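## Task

Put the red wire down on its own, at least a hand's width away from all other wires, with no wire hanging over the table edge.

## Robot and tools

Robot: two arms, left_arm and right_arm, each ending in a two-finger gripper. Bases in the scene frame: left_arm at (-0.003, +0.297, 0) m, quat_wxyz (+0.999, -0.023, -0.012, +0.023); right_arm at (-0.003, -0.293, -0.001) m, quat_wxyz (+1.000, 0, -0.002, +0.027). Two fixed head cameras sit on a beam behind the arms. Camera names: cam_head_left, cam_head_right, cam_high, cam_low, cam_left_wrist, cam_right_wrist (all 896x504). A loose object may occasionally get a brief nudge from outside.

Scene frame: origin at table-top height, halfway between the nominal bases, roughly 5-10 cm in from the near table edge. +x points out over the table, +y toward left_arm, +z up. Arm names do not match image sides. Reported hand positions and orientations are in this frame and may be off by a few cm, more at long reach. Gripper axes: fingers point along the gripper's +z, open and close along its y. end_effector_position is the point between the pads, about 1 cm short of the fingertips.

Rows: every row has 14 numbers in [-1, 1]. Order: dx, dy, dz, rx, ry, rz, opening for left_arm, then the same seven for right_arm. Always send all 14, even if one arm stays still. The first six per arm are an offset, not a pose: measured from that arm's Hand target at the start of the action or move, along that Hand target's own axes. Scale: 1.0 = 0.6 m for dx/dy/dz, 180 degrees for rotation. rx, ry, rz form one rotation vector. Opening is absolute: +1 fully open (0.093 m), -1 closed. Sending six zeros re-requests the current Hand target. A 0 in the opening slot is a real command (half open), so repeat the present opening to leave a gripper unchanged.

execute_actions(actions, cameras): actions is a list of actions; each action is up to 15 rows, one per 1/30 s control step, and a short action repeats its last row to fill 15 steps. Every row in an action counts from the same start pose, not the row before; each new action starts from the updated Hand target, so repeating an offset keeps moving. An empty list returns images and full state. cameras: names, ["all"] or [].

move(target, speed, blend, opening_speed, grip_force, blocking, cameras): target is one 14-number row or up to 15 rows; every row is an offset from the same starting Hand targets. Straight-line paths, no obstacle avoidance. speed in m/s, 0.002-2.9, default 0.25 (turns up to twice that in rad/s), one value or one per target. blend in m rounds corners; 0 stops at each. opening_speed is per second on the -1..+1 scale, at least 0.2. grip_force is per-pad newtons, 10-50, and persists; lower values close slowly. Paths are capped at 10 s. The result adds a move: line (done, off_target, moving, held, fault) plus limits such as paced (pose clipped) or held (steps withheld). done means at rest within 10 mm and 2 degrees; it says nothing about contact. Avoid paths near an arm's own base; go around it.

wait(seconds 0-10): let time pass while holding the commands. stop: brake a running move. zoom_image(camera, region [x0,y0,x1,y1], at most 504x504): closer look at a camera's newest image. finished_scene(scene 1-2): ends the scene for good; the goal must still hold once the robot is gone.

Results: end_effector_position (m) and quat per arm; Hand target (the last commanded pose after clipping, which the next offsets count from); Tool commands; grip_measured (+1 open, -1 closed; pads meet near -0.94, plus about 0.0208 per mm of object width, possibly reading up to 0.02 high); Joint positions (gripper gap in m last); joint torques (include arm weight, offset and noisy); joint velocities (may be left out when all within noise); motor temperatures; step readings of positions for execute_actions. Each control step clips commanded orientation to within 40 degrees of the measured one. Grippers often settle short of the target or sag and tilt; check after each move and send the missing offset if needed.

Gripping: to hold, keep sending the closing number; to release, send a value well above the reading for the object's width. Wires are thin and soft, so close nearly fully.

Avoid: dropping a wire or letting go of one while it moves, fast impacts, hard presses on the table or on the fixtures (bar under the bases, plate behind it, low rail, tops up to ~3 cm above the table), any contact or grip between the two arms or their wrist cameras, strain on camera cables, and anything falling off or hanging over the table. A blocked arm keeps pushing; command it back past its gripper. Motor heat rises when holding loads, reaching far or pushing; MOTOR HOT appears at 75 °C, a fold-up fault at 90 °C. Joint ranges (rad): waist -2.618..3.054, shoulder 0..3.142, elbow 0..3.142 (straight 2.901), wrist pitch -1.571..1.571, wrist yaw -1.571..1.571, wrist roll -2.094..2.094. Time runs while thinking.

Each tool is called after ">>>" as a command line: name --argument value for each argument, lists and objects as JSON in quotes; but a table of rows of numbers goes row by row, as --pt "numbers of a row", without its own name.

## Session

>>> execute_actions --actions '[]'

Scene clock: 0.00 s.
left_arm: end_effector_position=(+0.3004, +0.0606, +0.2430) grip_measured=-0.915 end_effector_quat_wxyz=(+0.484, +0.479, +0.609, -0.406) | right_arm: end_effector_position=(+0.3707, -0.2730, +0.4027) grip_measured=+1.000 end_effector_quat_wxyz=(+0.708, -0.019, +0.706, +0.019)
Joint positions: left_arm=[-0.353 1.43 0.892 0.055 1.007 0.371 0.001] | right_arm=[0 1.047 1.047 0 0 0 0.093]
Joint velocities: within noise
Joint torques (N m): no reading
Motor temperatures (°C): left_arm=[26 30 32 29 28 25 26] | right_arm=[27 39 32 27 27 24 29]
Heat: left arm: 32 °C; right arm: 39 °C.
Hand target: left_arm +0.3013, +0.0597, +0.2523; +0.495, +0.483, +0.600, -0.403 | right_arm +0.3699, -0.2731, +0.4044; +0.708, -0.019, +0.706, +0.019
Tool commands: left_gripper/opening=-0.921875 right_gripper/opening=+1.0

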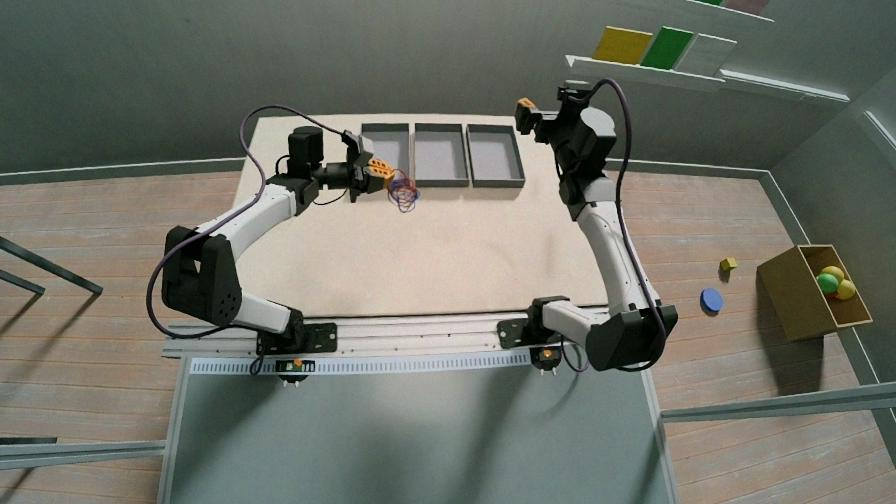

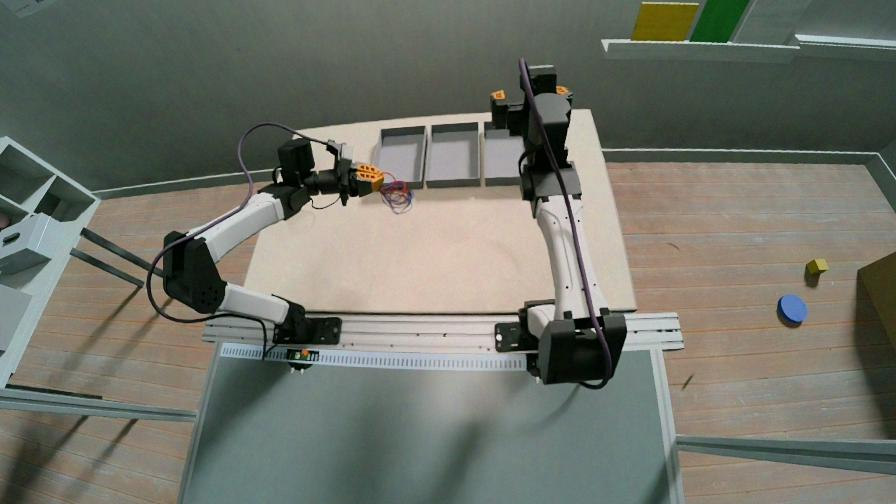

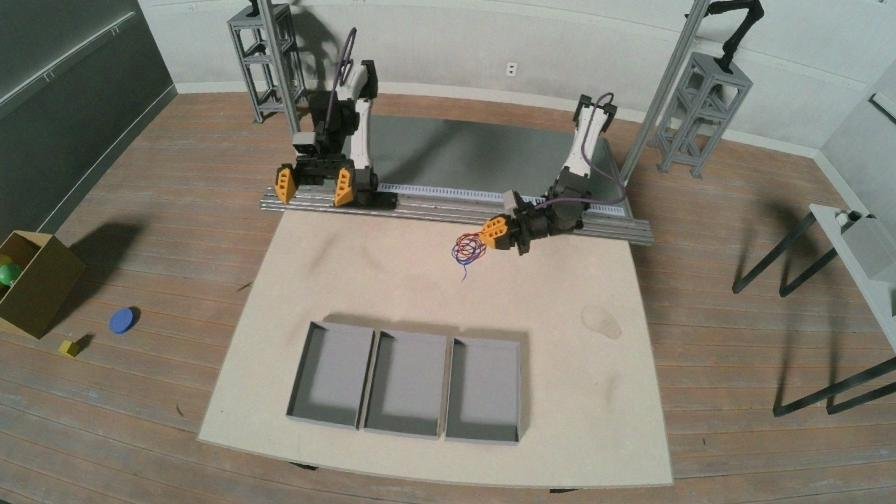

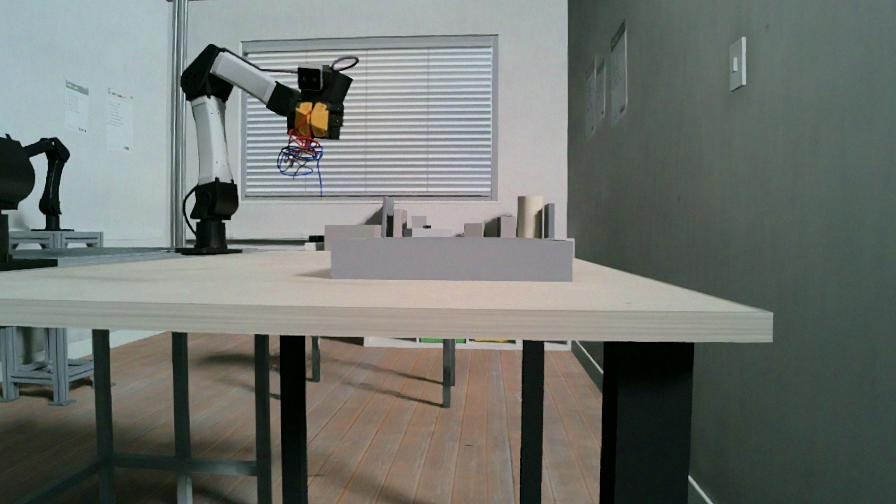

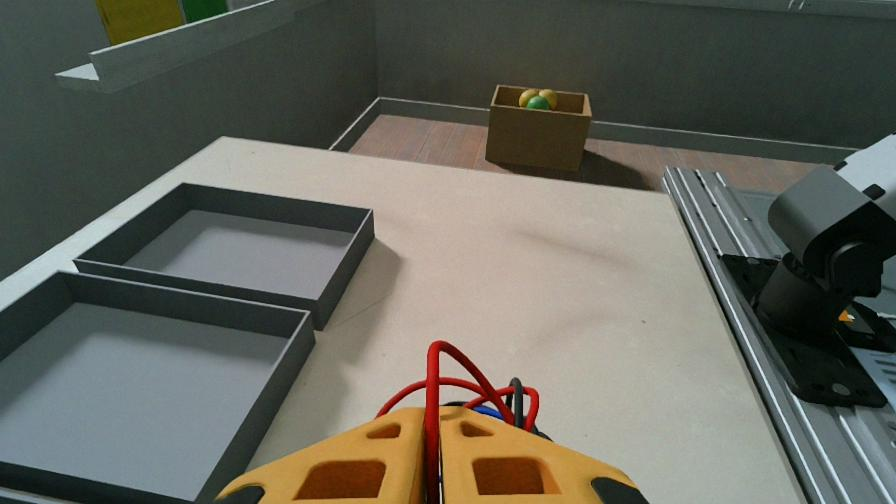

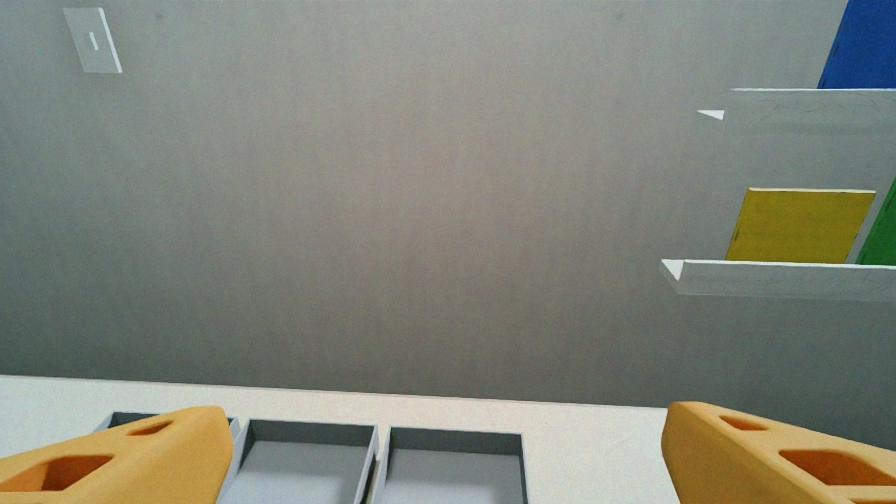

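>>> zoom_image --camera "cam_low" --region '[240, 60, 380, 210]'

>>> zoom_image --camera "cam_high" --region '[420, 190, 560, 290]'

>>> zoom_image --camera "cam_head_right" --region '[330, 140, 450, 230]'

>>> zoom_image --camera "cam_left_wrist" --region '[330, 320, 600, 504]'

Scaled by 3.360 from the camera's 896x504 image, which has a finer 1280x720 frame.

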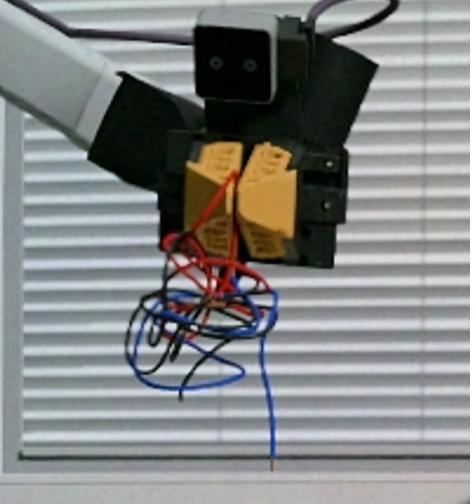

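Scaled by 3.600 from the camera's 896x504 image, which has a finer 1280x720 frame.

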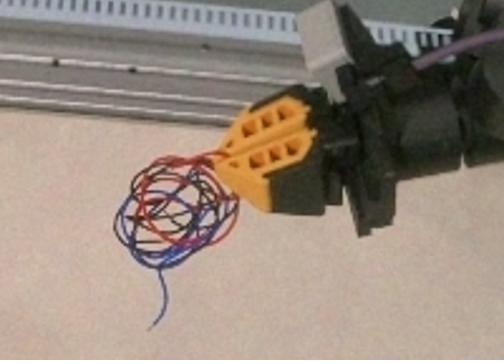

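Scaled by 4.200 from the camera's 896x504 image, which has a finer 1280x720 frame.

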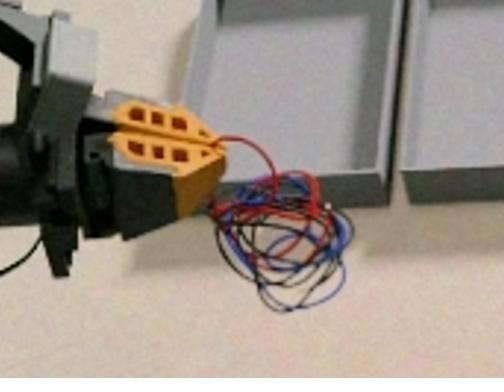

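Scaled by 1.867 from the camera's 896x504 image, which has a finer 1280x720 frame.

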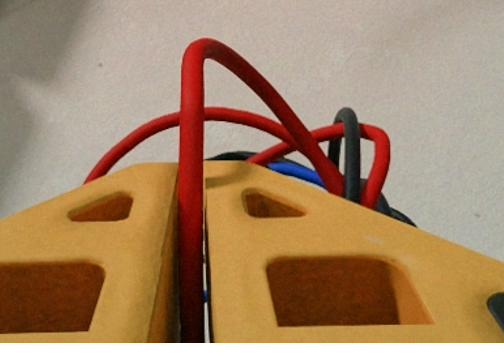

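>>> move --target '[0,0,0,0,0,0,-0.921875,0.3,0.117,-0.083,-0.5,0,0,1]' --cameras '["cam_right_wrist","cam_left_wrist","cam_high"]'

>>> zoom_image --camera "cam_right_wrist" --region '[250, 100, 650, 500]'

Scene clock: 19.27 s.
left_arm: end_effector_position=(+0.3004, +0.0606, +0.2430) grip_measured=-0.915 end_effector_quat_wxyz=(+0.484, +0.479, +0.609, -0.406) | right_arm: end_effector_position=(+0.3205, -0.2081, +0.2308) grip_measured=+1.000 end_effector_quat_wxyz=(+0.566, -0.424, +0.566, +0.423)
Joint positions: left_arm=[-0.353 1.43 0.892 0.055 1.007 0.371 0.001] | right_arm=[-0.324 1.495 0.699 0.621 -1.555 -0.173 0.093]
Joint torques (N m): left_arm=[-0.27 -5.42 7.16 2 0.26 -0.03] | right_arm=[0.84 -6.01 4.42 1.53 -0.28 -0.1]
Motor temperatures (°C): left_arm=[26 33 36 32 28 25 26] | right_arm=[27 40 35 33 27 24 29]
Heat: left arm: 36 °C; right arm: 40 °C.
Hand target: left_arm +0.3013, +0.0597, +0.2523; +0.495, +0.483, +0.600, -0.403 | right_arm +0.3170, -0.2055, +0.2243; +0.488, -0.514, +0.486, +0.512
Off the commanded pose: left_arm 0.009 m, 2 deg | right_arm 0.008 m, 19 deg.
joint sent to its limit (right arm) — joint 5 (wrist yaw), lower limit. The joint targets are off in orientation, not in position.
move: off_target (right_arm)
Images, in order (width x height): cam_high 896x504, cam_left_wrist 896x504, cam_right_wrist 896x504.

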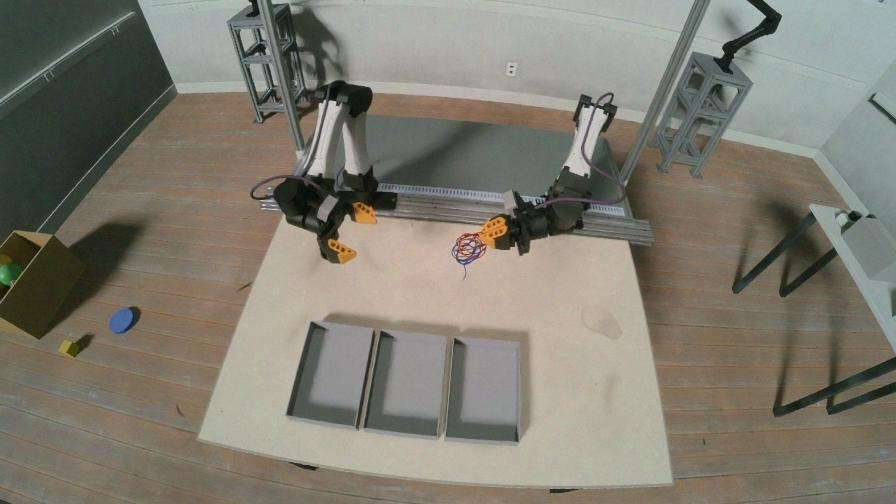

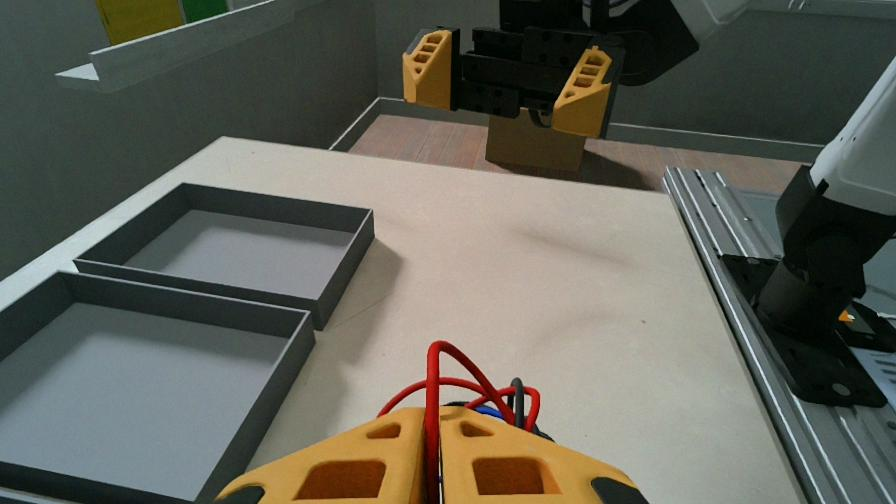

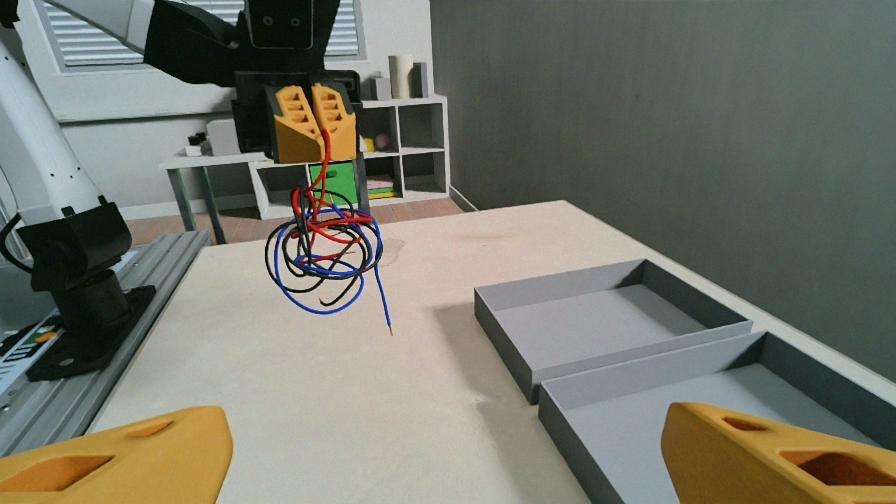

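Scaled by 1.260 from the camera's 896x504 image, which has a finer 1280x720 frame.

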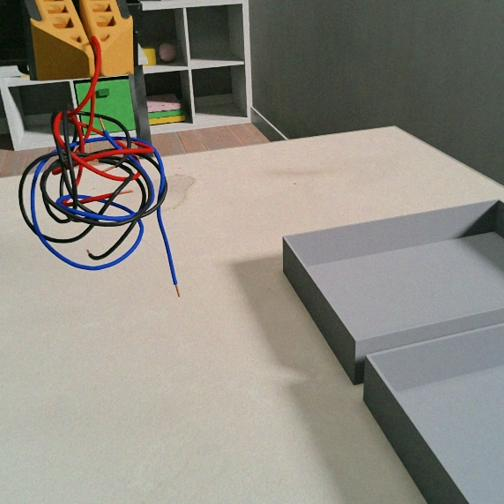

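>>> move --target '[0,0,0,0,0,0,-0.921875,0.157,-0.033,0.24,0.1,0,0,0.3]' --cameras '["all"]'

>>> zoom_image --camera "cam_low" --region '[240, 60, 380, 210]'

>>> zoom_image --camera "cam_high" --region '[400, 190, 540, 290]'

Scene clock: 40.83 s.
left_arm: end_effector_position=(+0.3004, +0.0606, +0.2430) grip_measured=-0.915 end_effector_quat_wxyz=(+0.484, +0.479, +0.609, -0.406) | right_arm: end_effector_position=(+0.3305, -0.0617, +0.1381) grip_measured=+0.301 end_effector_quat_wxyz=(+0.568, -0.440, +0.549, +0.427)
Joint positions: left_arm=[-0.353 1.43 0.892 0.055 1.007 0.371 0.001] | right_arm=[0.175 1.932 0.584 1.366 -1.092 -0.011 0.06]
Joint torques (N m): left_arm=[-0.27 -5.38 7.15 2.01 0.26 -0.02] | right_arm=[0.99 -7.39 2.67 1.88 0.14 0.19]
Heat: left arm: 38 °C; right arm: 42 °C.
Hand target: left_arm +0.3013, +0.0597, +0.2523; +0.495, +0.483, +0.600, -0.403 | right_arm +0.3294, -0.0605, +0.1303; +0.562, -0.431, +0.560, +0.430
Off the commanded pose: left_arm 0.009 m, 2 deg | right_arm 0.008 m, 2 deg.
move: done

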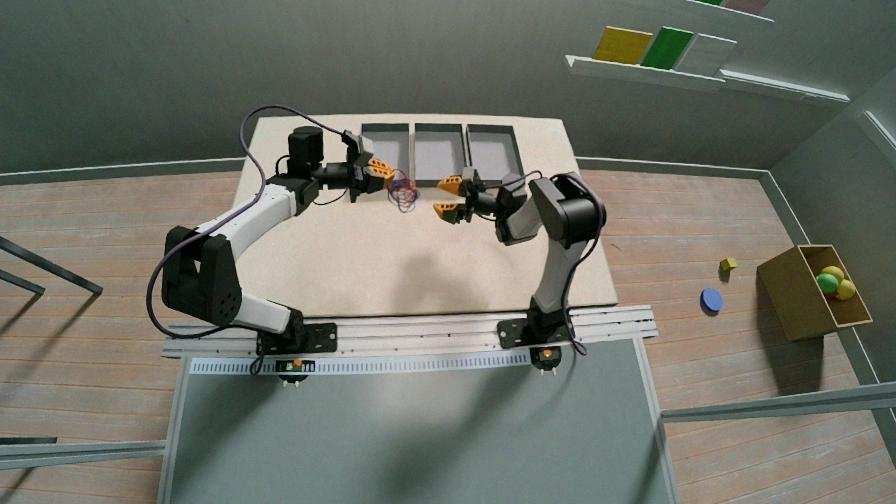

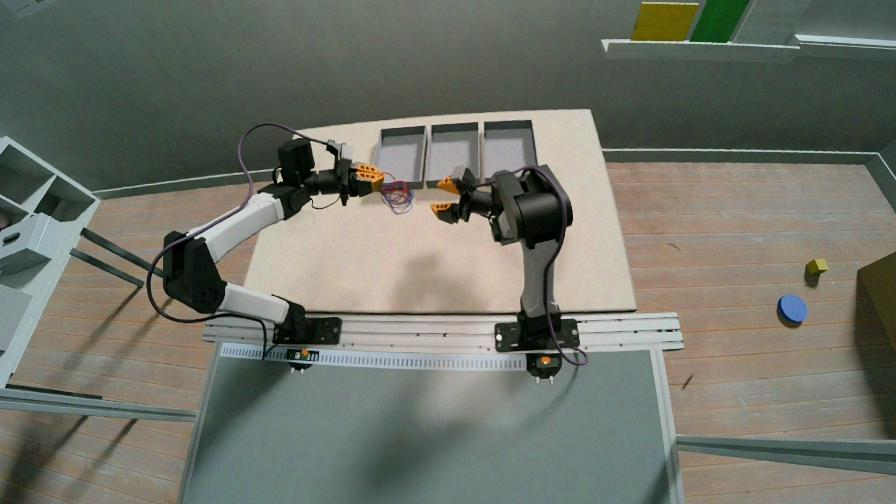

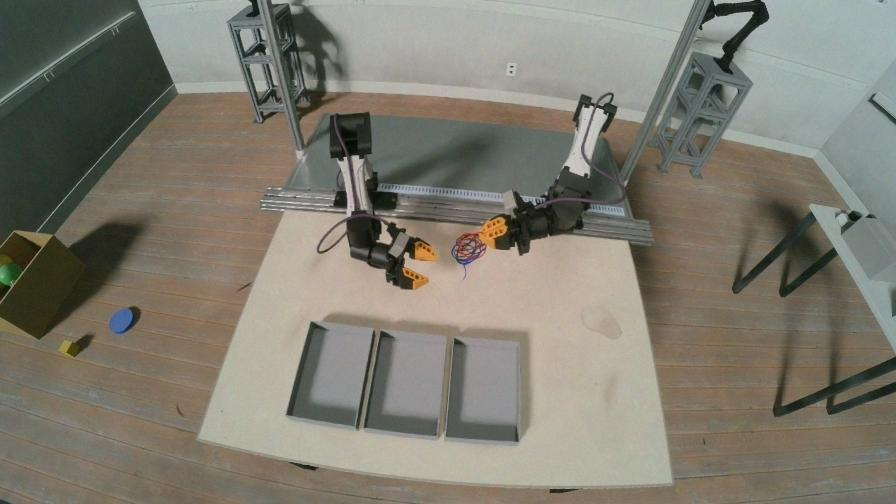

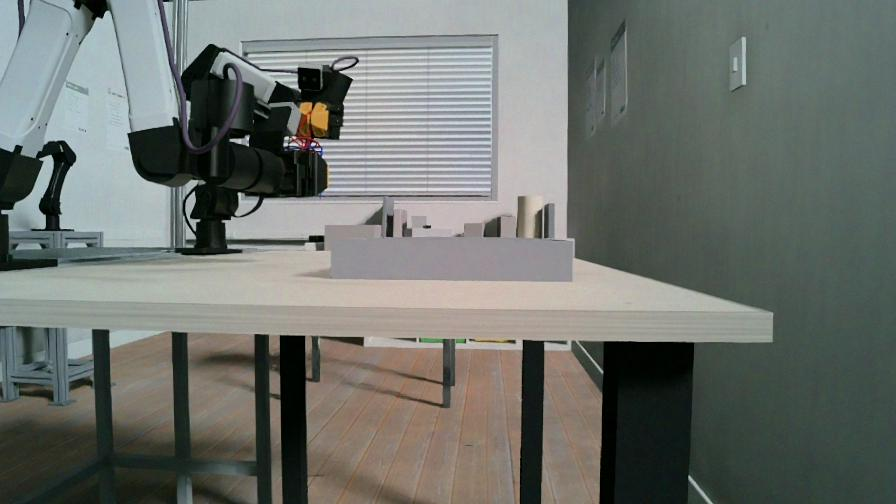

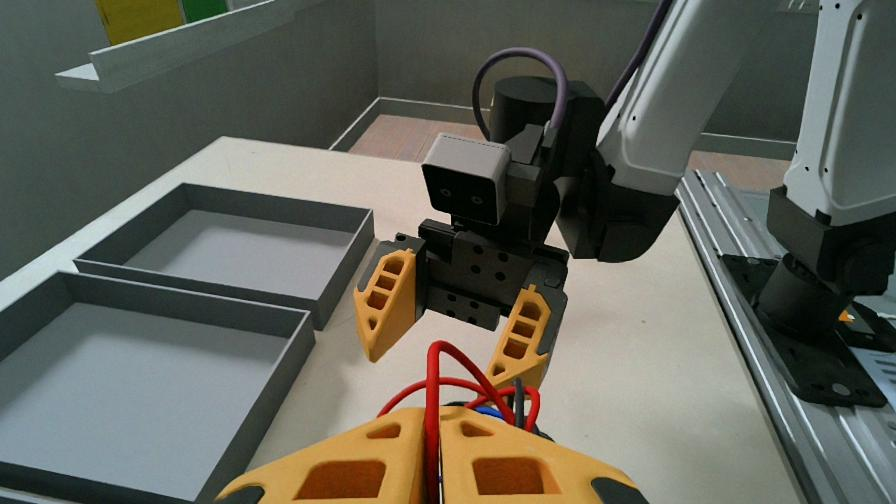

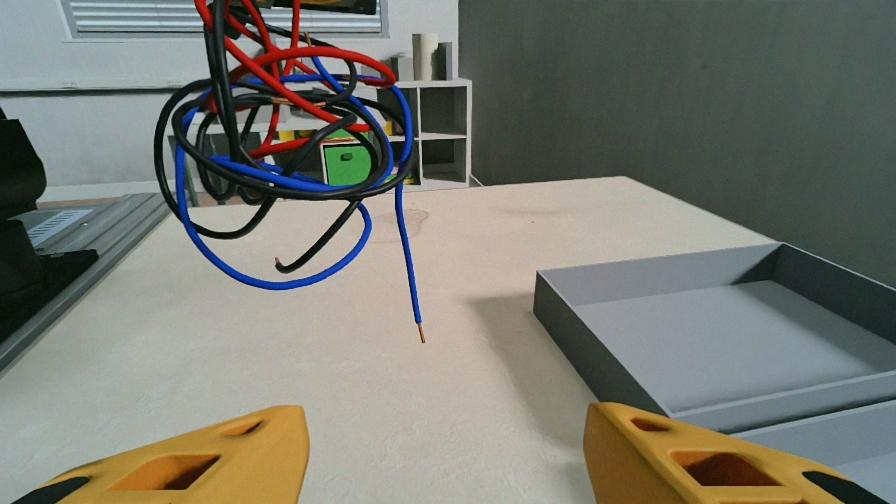

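Scaled by 3.360 from the camera's 896x504 image, which has a finer 1280x720 frame.

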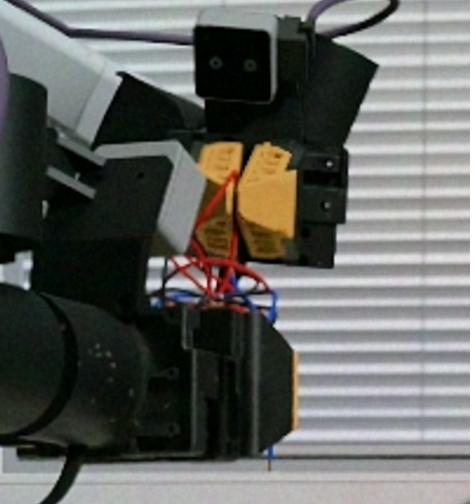

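Scaled by 3.600 from the camera's 896x504 image, which has a finer 1280x720 frame.

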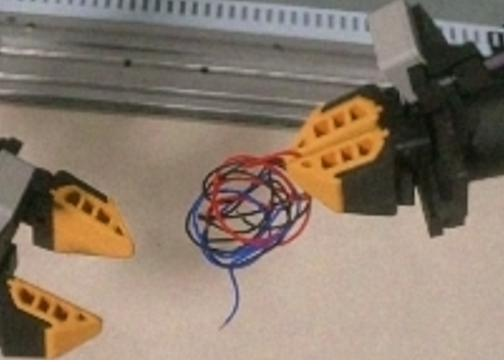

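>>> move --target '[0,0,0,0,0,0,-0.921875,0.03,0.025,0.125,0,0,0,-0.2]' --cameras '["cam_right_wrist","cam_low","cam_high"]' --speed 0.15

>>> zoom_image --camera "cam_low" --region '[240, 60, 380, 210]'

>>> zoom_image --camera "cam_high" --region '[400, 190, 540, 290]'

Scene clock: 51.20 s.
left_arm: end_effector_position=(+0.3004, +0.0606, +0.2430) grip_measured=-0.915 end_effector_quat_wxyz=(+0.484, +0.479, +0.609, -0.406) | right_arm: end_effector_position=(+0.3278, +0.0134, +0.1126) grip_measured=-0.199 end_effector_quat_wxyz=(+0.557, -0.437, +0.558, +0.433)
Joint positions: left_arm=[-0.353 1.43 0.892 0.055 1.007 0.371 0.001] | right_arm=[0.404 2.075 0.68 1.384 -0.868 -0.009 0.036]
Joint torques (N m): left_arm=[-0.25 -5.45 7.2 2 0.26 -0.02] | right_arm=[0.55 -8.99 5.22 2 0.12 0.17]
Heat: left arm: 38 °C; right arm: 43 °C.
Hand target: left_arm +0.3013, +0.0597, +0.2523; +0.495, +0.483, +0.600, -0.403 | right_arm +0.3342, +0.0158, +0.1123; +0.562, -0.431, +0.560, +0.430
Off the commanded pose: left_arm 0.009 m, 2 deg | right_arm 0.007 m, 1 deg.
move: done
Images, in order (width x height): cam_high 896x504, cam_low 896x504, cam_right_wrist 896x504.

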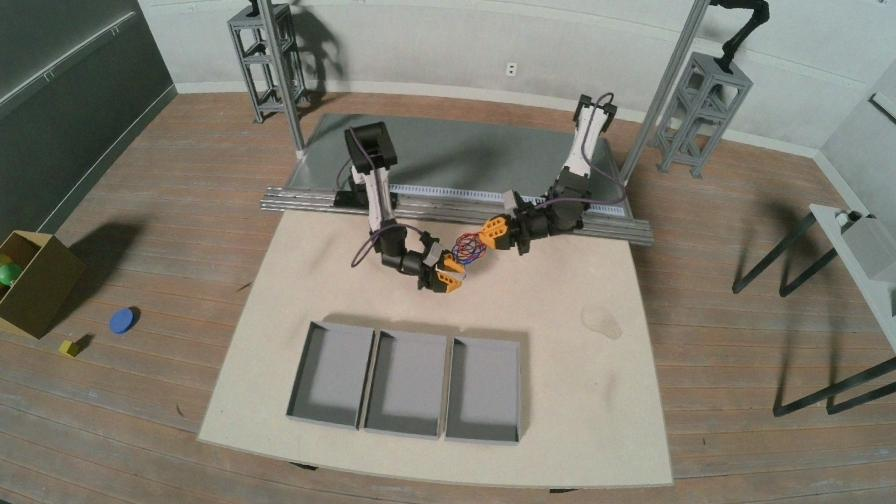

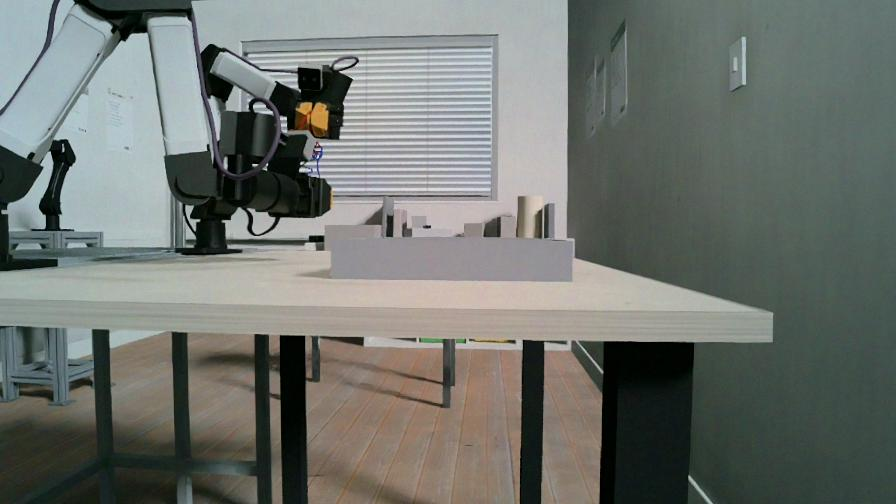

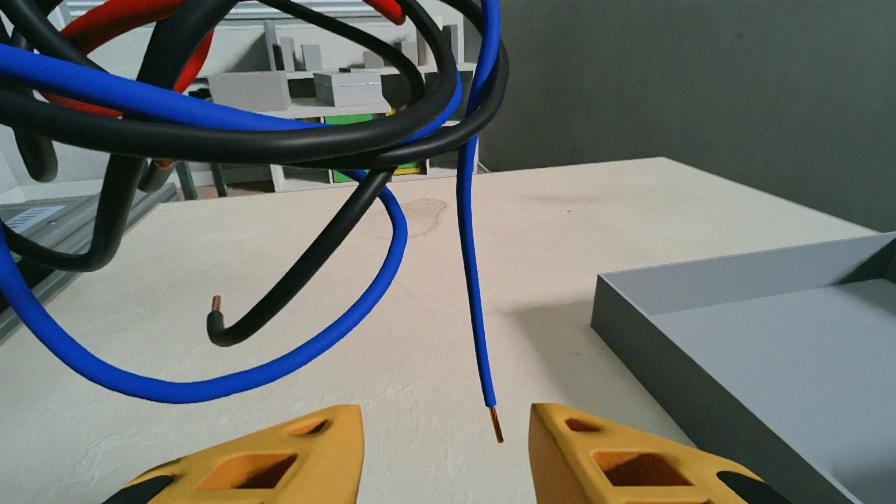

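Scaled by 3.360 from the camera's 896x504 image, which has a finer 1280x720 frame.

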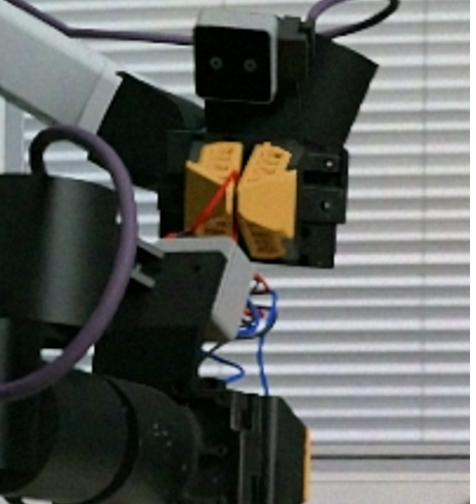

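Scaled by 3.600 from the camera's 896x504 image, which has a finer 1280x720 frame.

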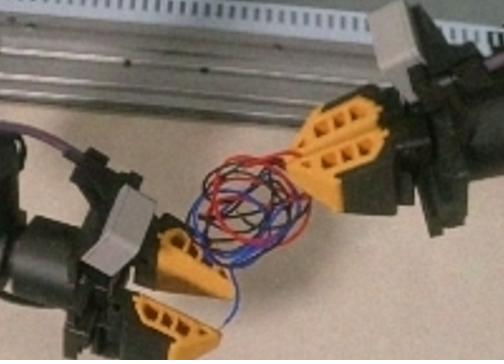

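>>> move --pt "0 0 0 0 0 0 -0.921875 -0.025 -0.012 0.02 0 0 0 -0.2" --pt "0 0 0 0 0 0 -0.921875 -0.025 -0.012 0.02 0 0 0 -1" --speed 0.1 --cameras '["cam_right_wrist","cam_high"]'

>>> zoom_image --camera "cam_high" --region '[400, 190, 540, 290]'

Scene clock: 60.80 s.
left_arm: end_effector_position=(+0.3004, +0.0606, +0.2430) grip_measured=-0.915 end_effector_quat_wxyz=(+0.484, +0.479, +0.609, -0.406) | right_arm: end_effector_position=(+0.3397, +0.0215, +0.1170) grip_measured=-0.988 end_effector_quat_wxyz=(+0.553, -0.435, +0.564, +0.433)
Joint positions: left_arm=[-0.353 1.43 0.892 0.055 1.007 0.371 0.001] | right_arm=[0.412 2.075 0.74 1.313 -0.855 -0.007 0]
Joint torques (N m): left_arm=[-0.24 -5.37 7.25 2 0.26 -0.02] | right_arm=[1.06 -12.23 5.5 1.86 0.1 0.32]
Heat: left arm: 39 °C; right arm: 44 °C.
Hand target: left_arm +0.3013, +0.0597, +0.2523; +0.495, +0.483, +0.600, -0.403 | right_arm +0.3442, +0.0256, +0.1274; +0.562, -0.431, +0.560, +0.430
Off the commanded pose: left_arm 0.009 m, 2 deg | right_arm 0.012 m, 1 deg.
move: off_target (right_arm); target 2's new opening was sent with right_arm's hand 0.012 m and 1 deg from that target
Images, in order (width x height): cam_high 896x504, cam_right_wrist 896x504.

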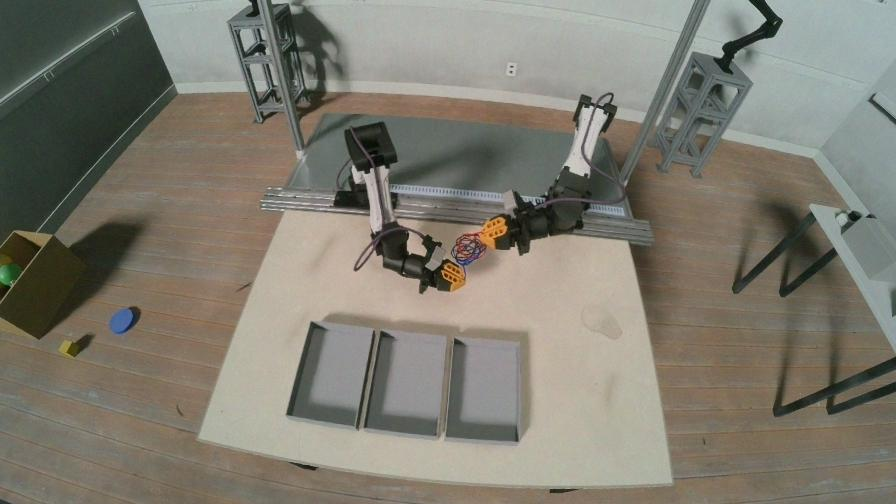

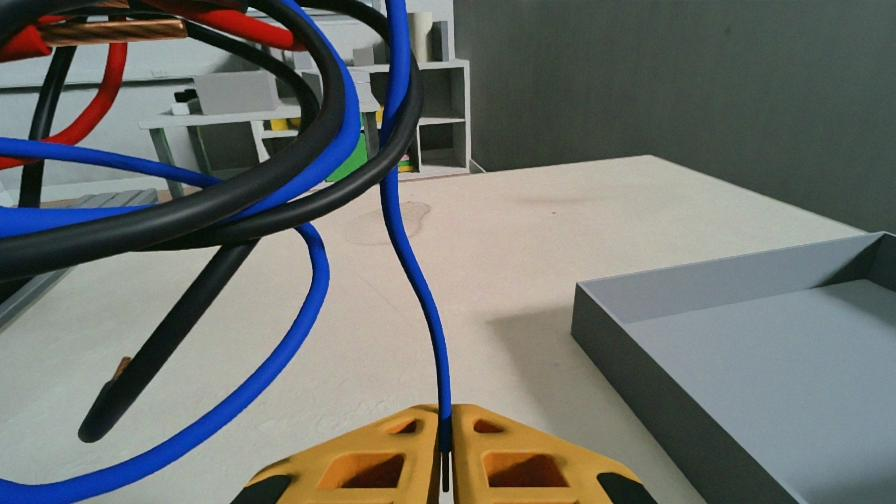

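Scaled by 3.600 from the camera's 896x504 image, which has a finer 1280x720 frame.

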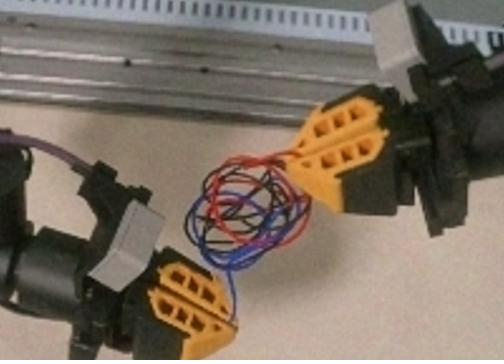

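>>> move --target '[0,0,0,0,0,0,-0.921875,0.04,-0.144,-0.22,0,0,0,-1]' --speed 0.08 --cameras '["cam_right_wrist","cam_high","cam_left_wrist","cam_low"]'

>>> zoom_image --camera "cam_high" --region '[380, 190, 560, 320]'

>>> zoom_image --camera "cam_right_wrist" --region '[200, 60, 640, 460]'

Scene clock: 68.30 s.
left_arm: end_effector_position=(+0.3004, +0.0606, +0.2430) grip_measured=-0.915 end_effector_quat_wxyz=(+0.484, +0.479, +0.609, -0.406) | right_arm: end_effector_position=(+0.3899, -0.1224, +0.1054) grip_measured=-0.988 end_effector_quat_wxyz=(+0.561, -0.430, +0.562, +0.429)
Joint positions: left_arm=[-0.353 1.43 0.892 0.055 1.007 0.371 0.001] | right_arm=[-0.031 2.158 0.794 1.355 -1.284 -0.007 0]
Joint torques (N m): left_arm=[-0.28 -5.42 7.16 2 0.26 -0.02] | right_arm=[-0.17 -9.78 5 1.75 -0.18 0.19]
Motor temperatures (°C): left_arm=[26 36 39 34 28 25 26] | right_arm=[27 45 34 33 27 24 29]
Heat: left arm: 39 °C; right arm: 45 °C.
Hand target: left_arm +0.3013, +0.0597, +0.2523; +0.495, +0.483, +0.600, -0.403 | right_arm +0.3938, -0.1242, +0.1034; +0.562, -0.431, +0.560, +0.430
Off the commanded pose: left_arm 0.009 m, 2 deg | right_arm 0.005 m, 0 deg.
move: done
Images, in order (width x height): cam_high 896x504, cam_low 896x504, cam_left_wrist 896x504, cam_right_wrist 896x504.

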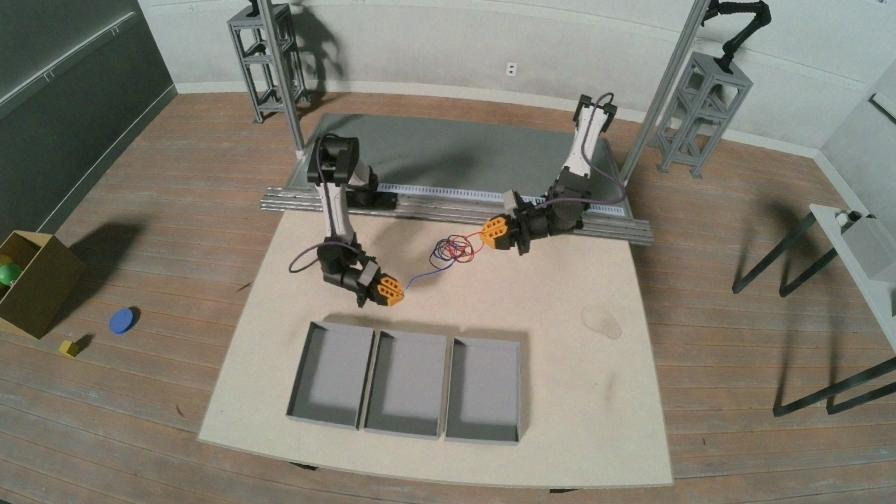

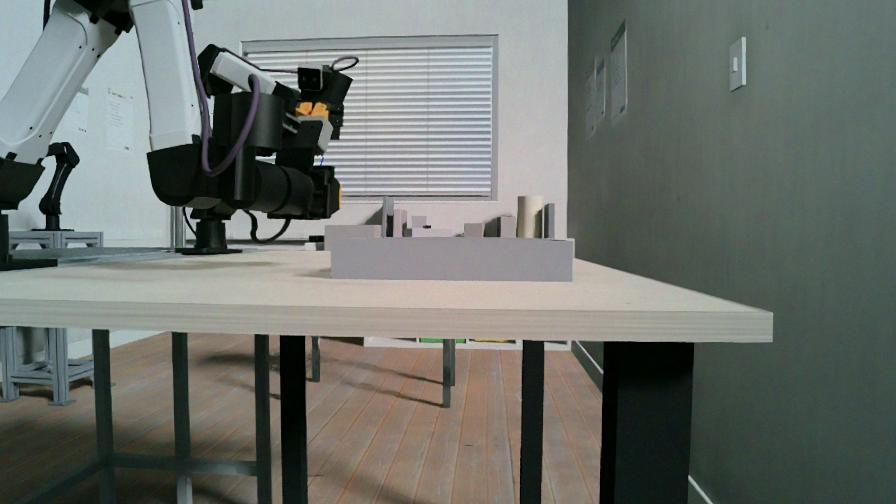

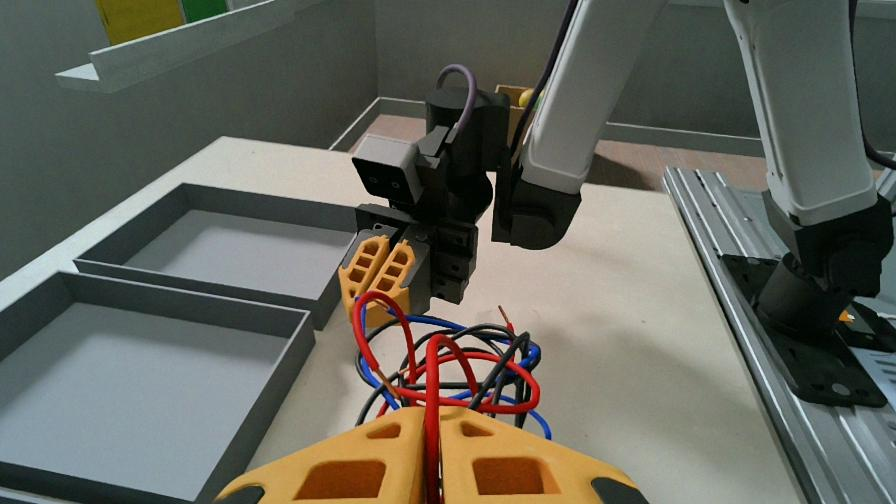

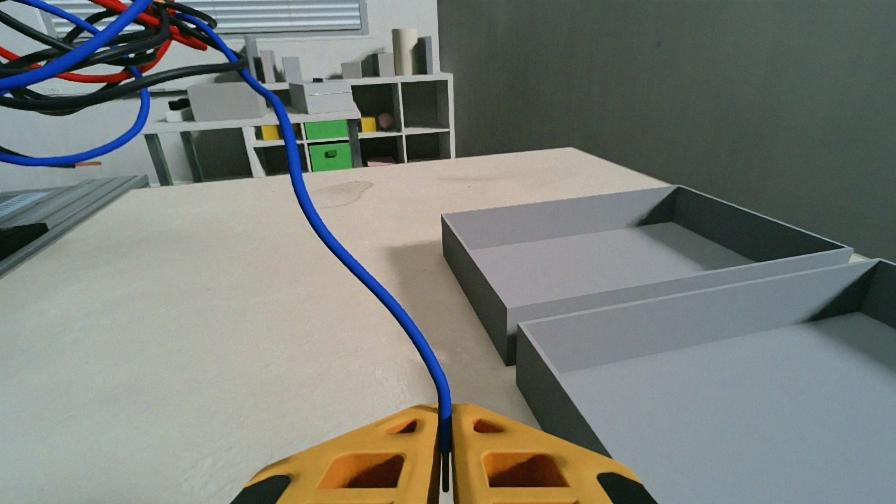

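Scaled by 2.800 from the camera's 896x504 image, which has a finer 1280x720 frame.

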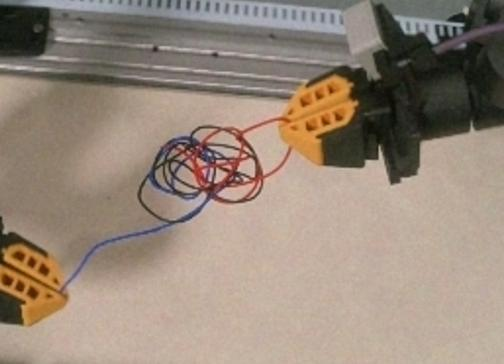

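Scaled by 1.145 from the camera's 896x504 image, which has a finer 1280x720 frame.

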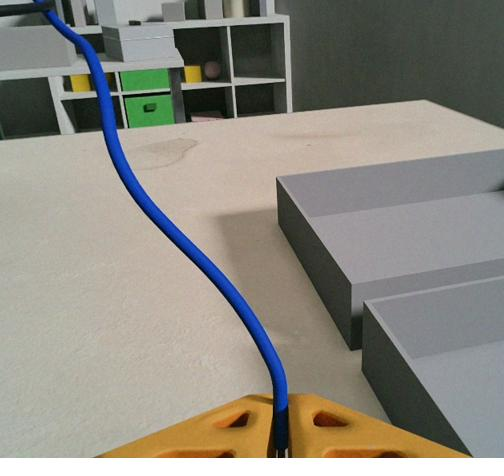

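>>> move --target '[-0.058,0.007,-0.218,0,0,0,-0.921875,0,-0.025,-0.097,0,0,0,-1]' --speed 0.08 --cameras '["cam_right_wrist","cam_high","cam_left_wrist","cam_low"]'

>>> zoom_image --camera "cam_high" --region '[380, 190, 560, 320]'

>>> zoom_image --camera "cam_right_wrist" --region '[100, 0, 500, 300]'

Scene clock: 76.83 s.
left_arm: end_effector_position=(+0.2761, +0.1783, +0.3023) grip_measured=-0.915 end_effector_quat_wxyz=(+0.484, +0.477, +0.611, -0.407) | right_arm: end_effector_position=(+0.3898, -0.1813, +0.1065) grip_measured=-0.988 end_effector_quat_wxyz=(+0.564, -0.432, +0.559, +0.427)
Joint positions: left_arm=[0.061 1.408 1.274 -1.072 1.301 1.143 0.001] | right_arm=[-0.199 2.165 0.81 1.355 -1.452 -0.007 0]
Joint torques (N m): left_arm=[0.38 -3.26 8.05 0.84 0.71 0.15] | right_arm=[-0.27 -9.47 4.82 1.47 -0.16 0.21]
Heat: left arm: 39 °C; right arm: 47 °C.
Hand target: left_arm +0.2801, +0.1800, +0.3108; +0.495, +0.483, +0.600, -0.403 | right_arm +0.3932, -0.1844, +0.1033; +0.562, -0.431, +0.560, +0.430
Off the commanded pose: left_arm 0.010 m, 2 deg | right_arm 0.006 m, 0 deg.
move: done
Images, in order (width x height): cam_high 896x504, cam_low 896x504, cam_left_wrist 896x504, cam_right_wrist 896x504.

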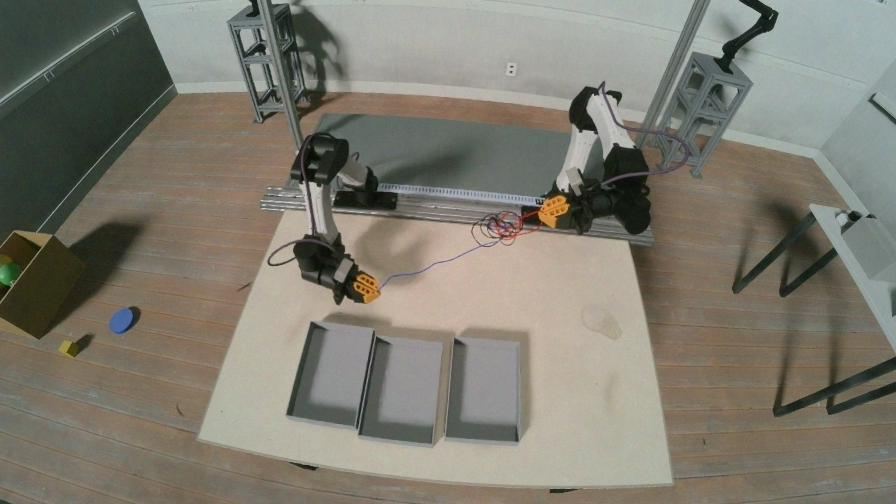

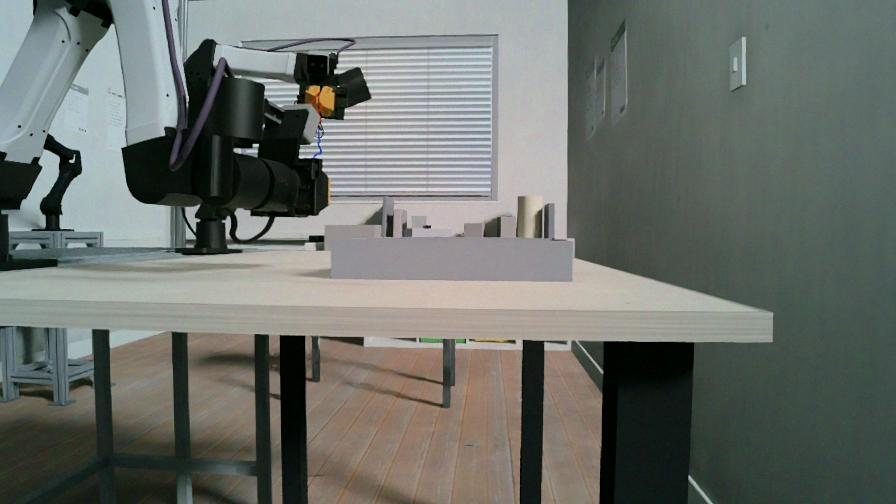

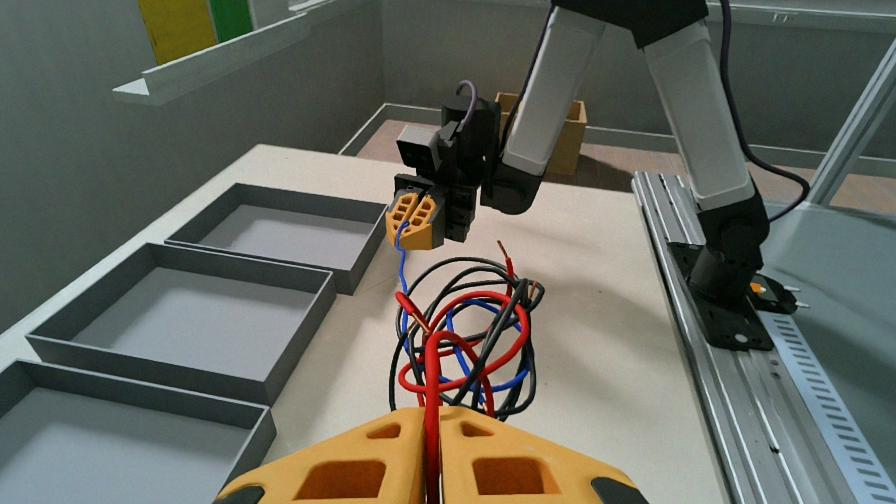

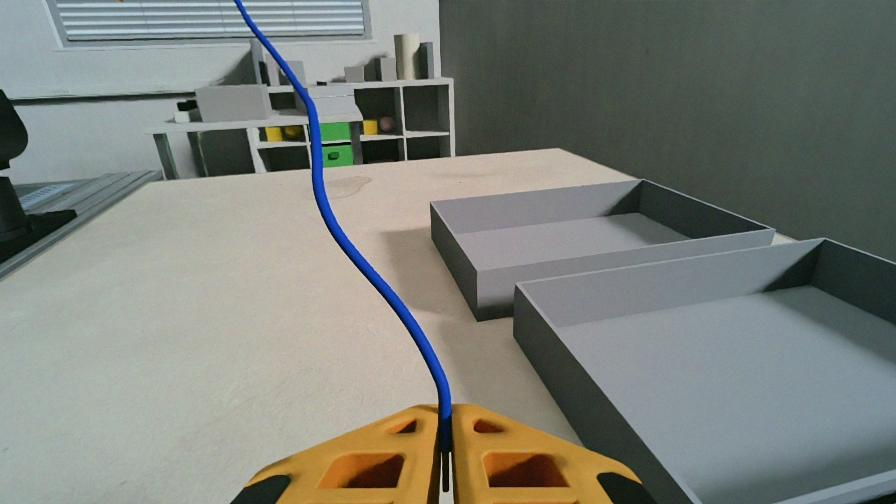

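Scaled by 2.800 from the camera's 896x504 image, which has a finer 1280x720 frame.

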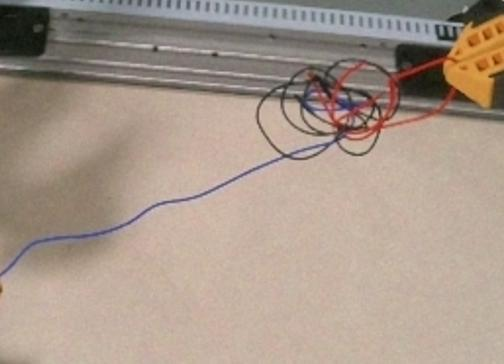

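Scaled by 1.260 from the camera's 896x504 image, which has a finer 1280x720 frame.

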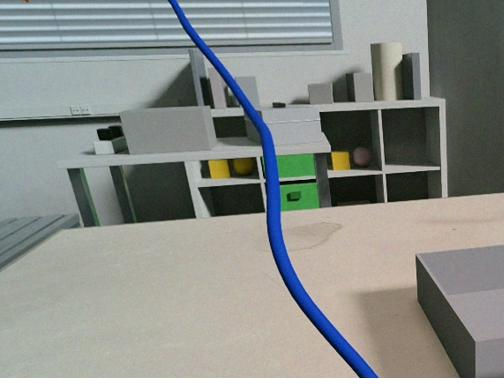

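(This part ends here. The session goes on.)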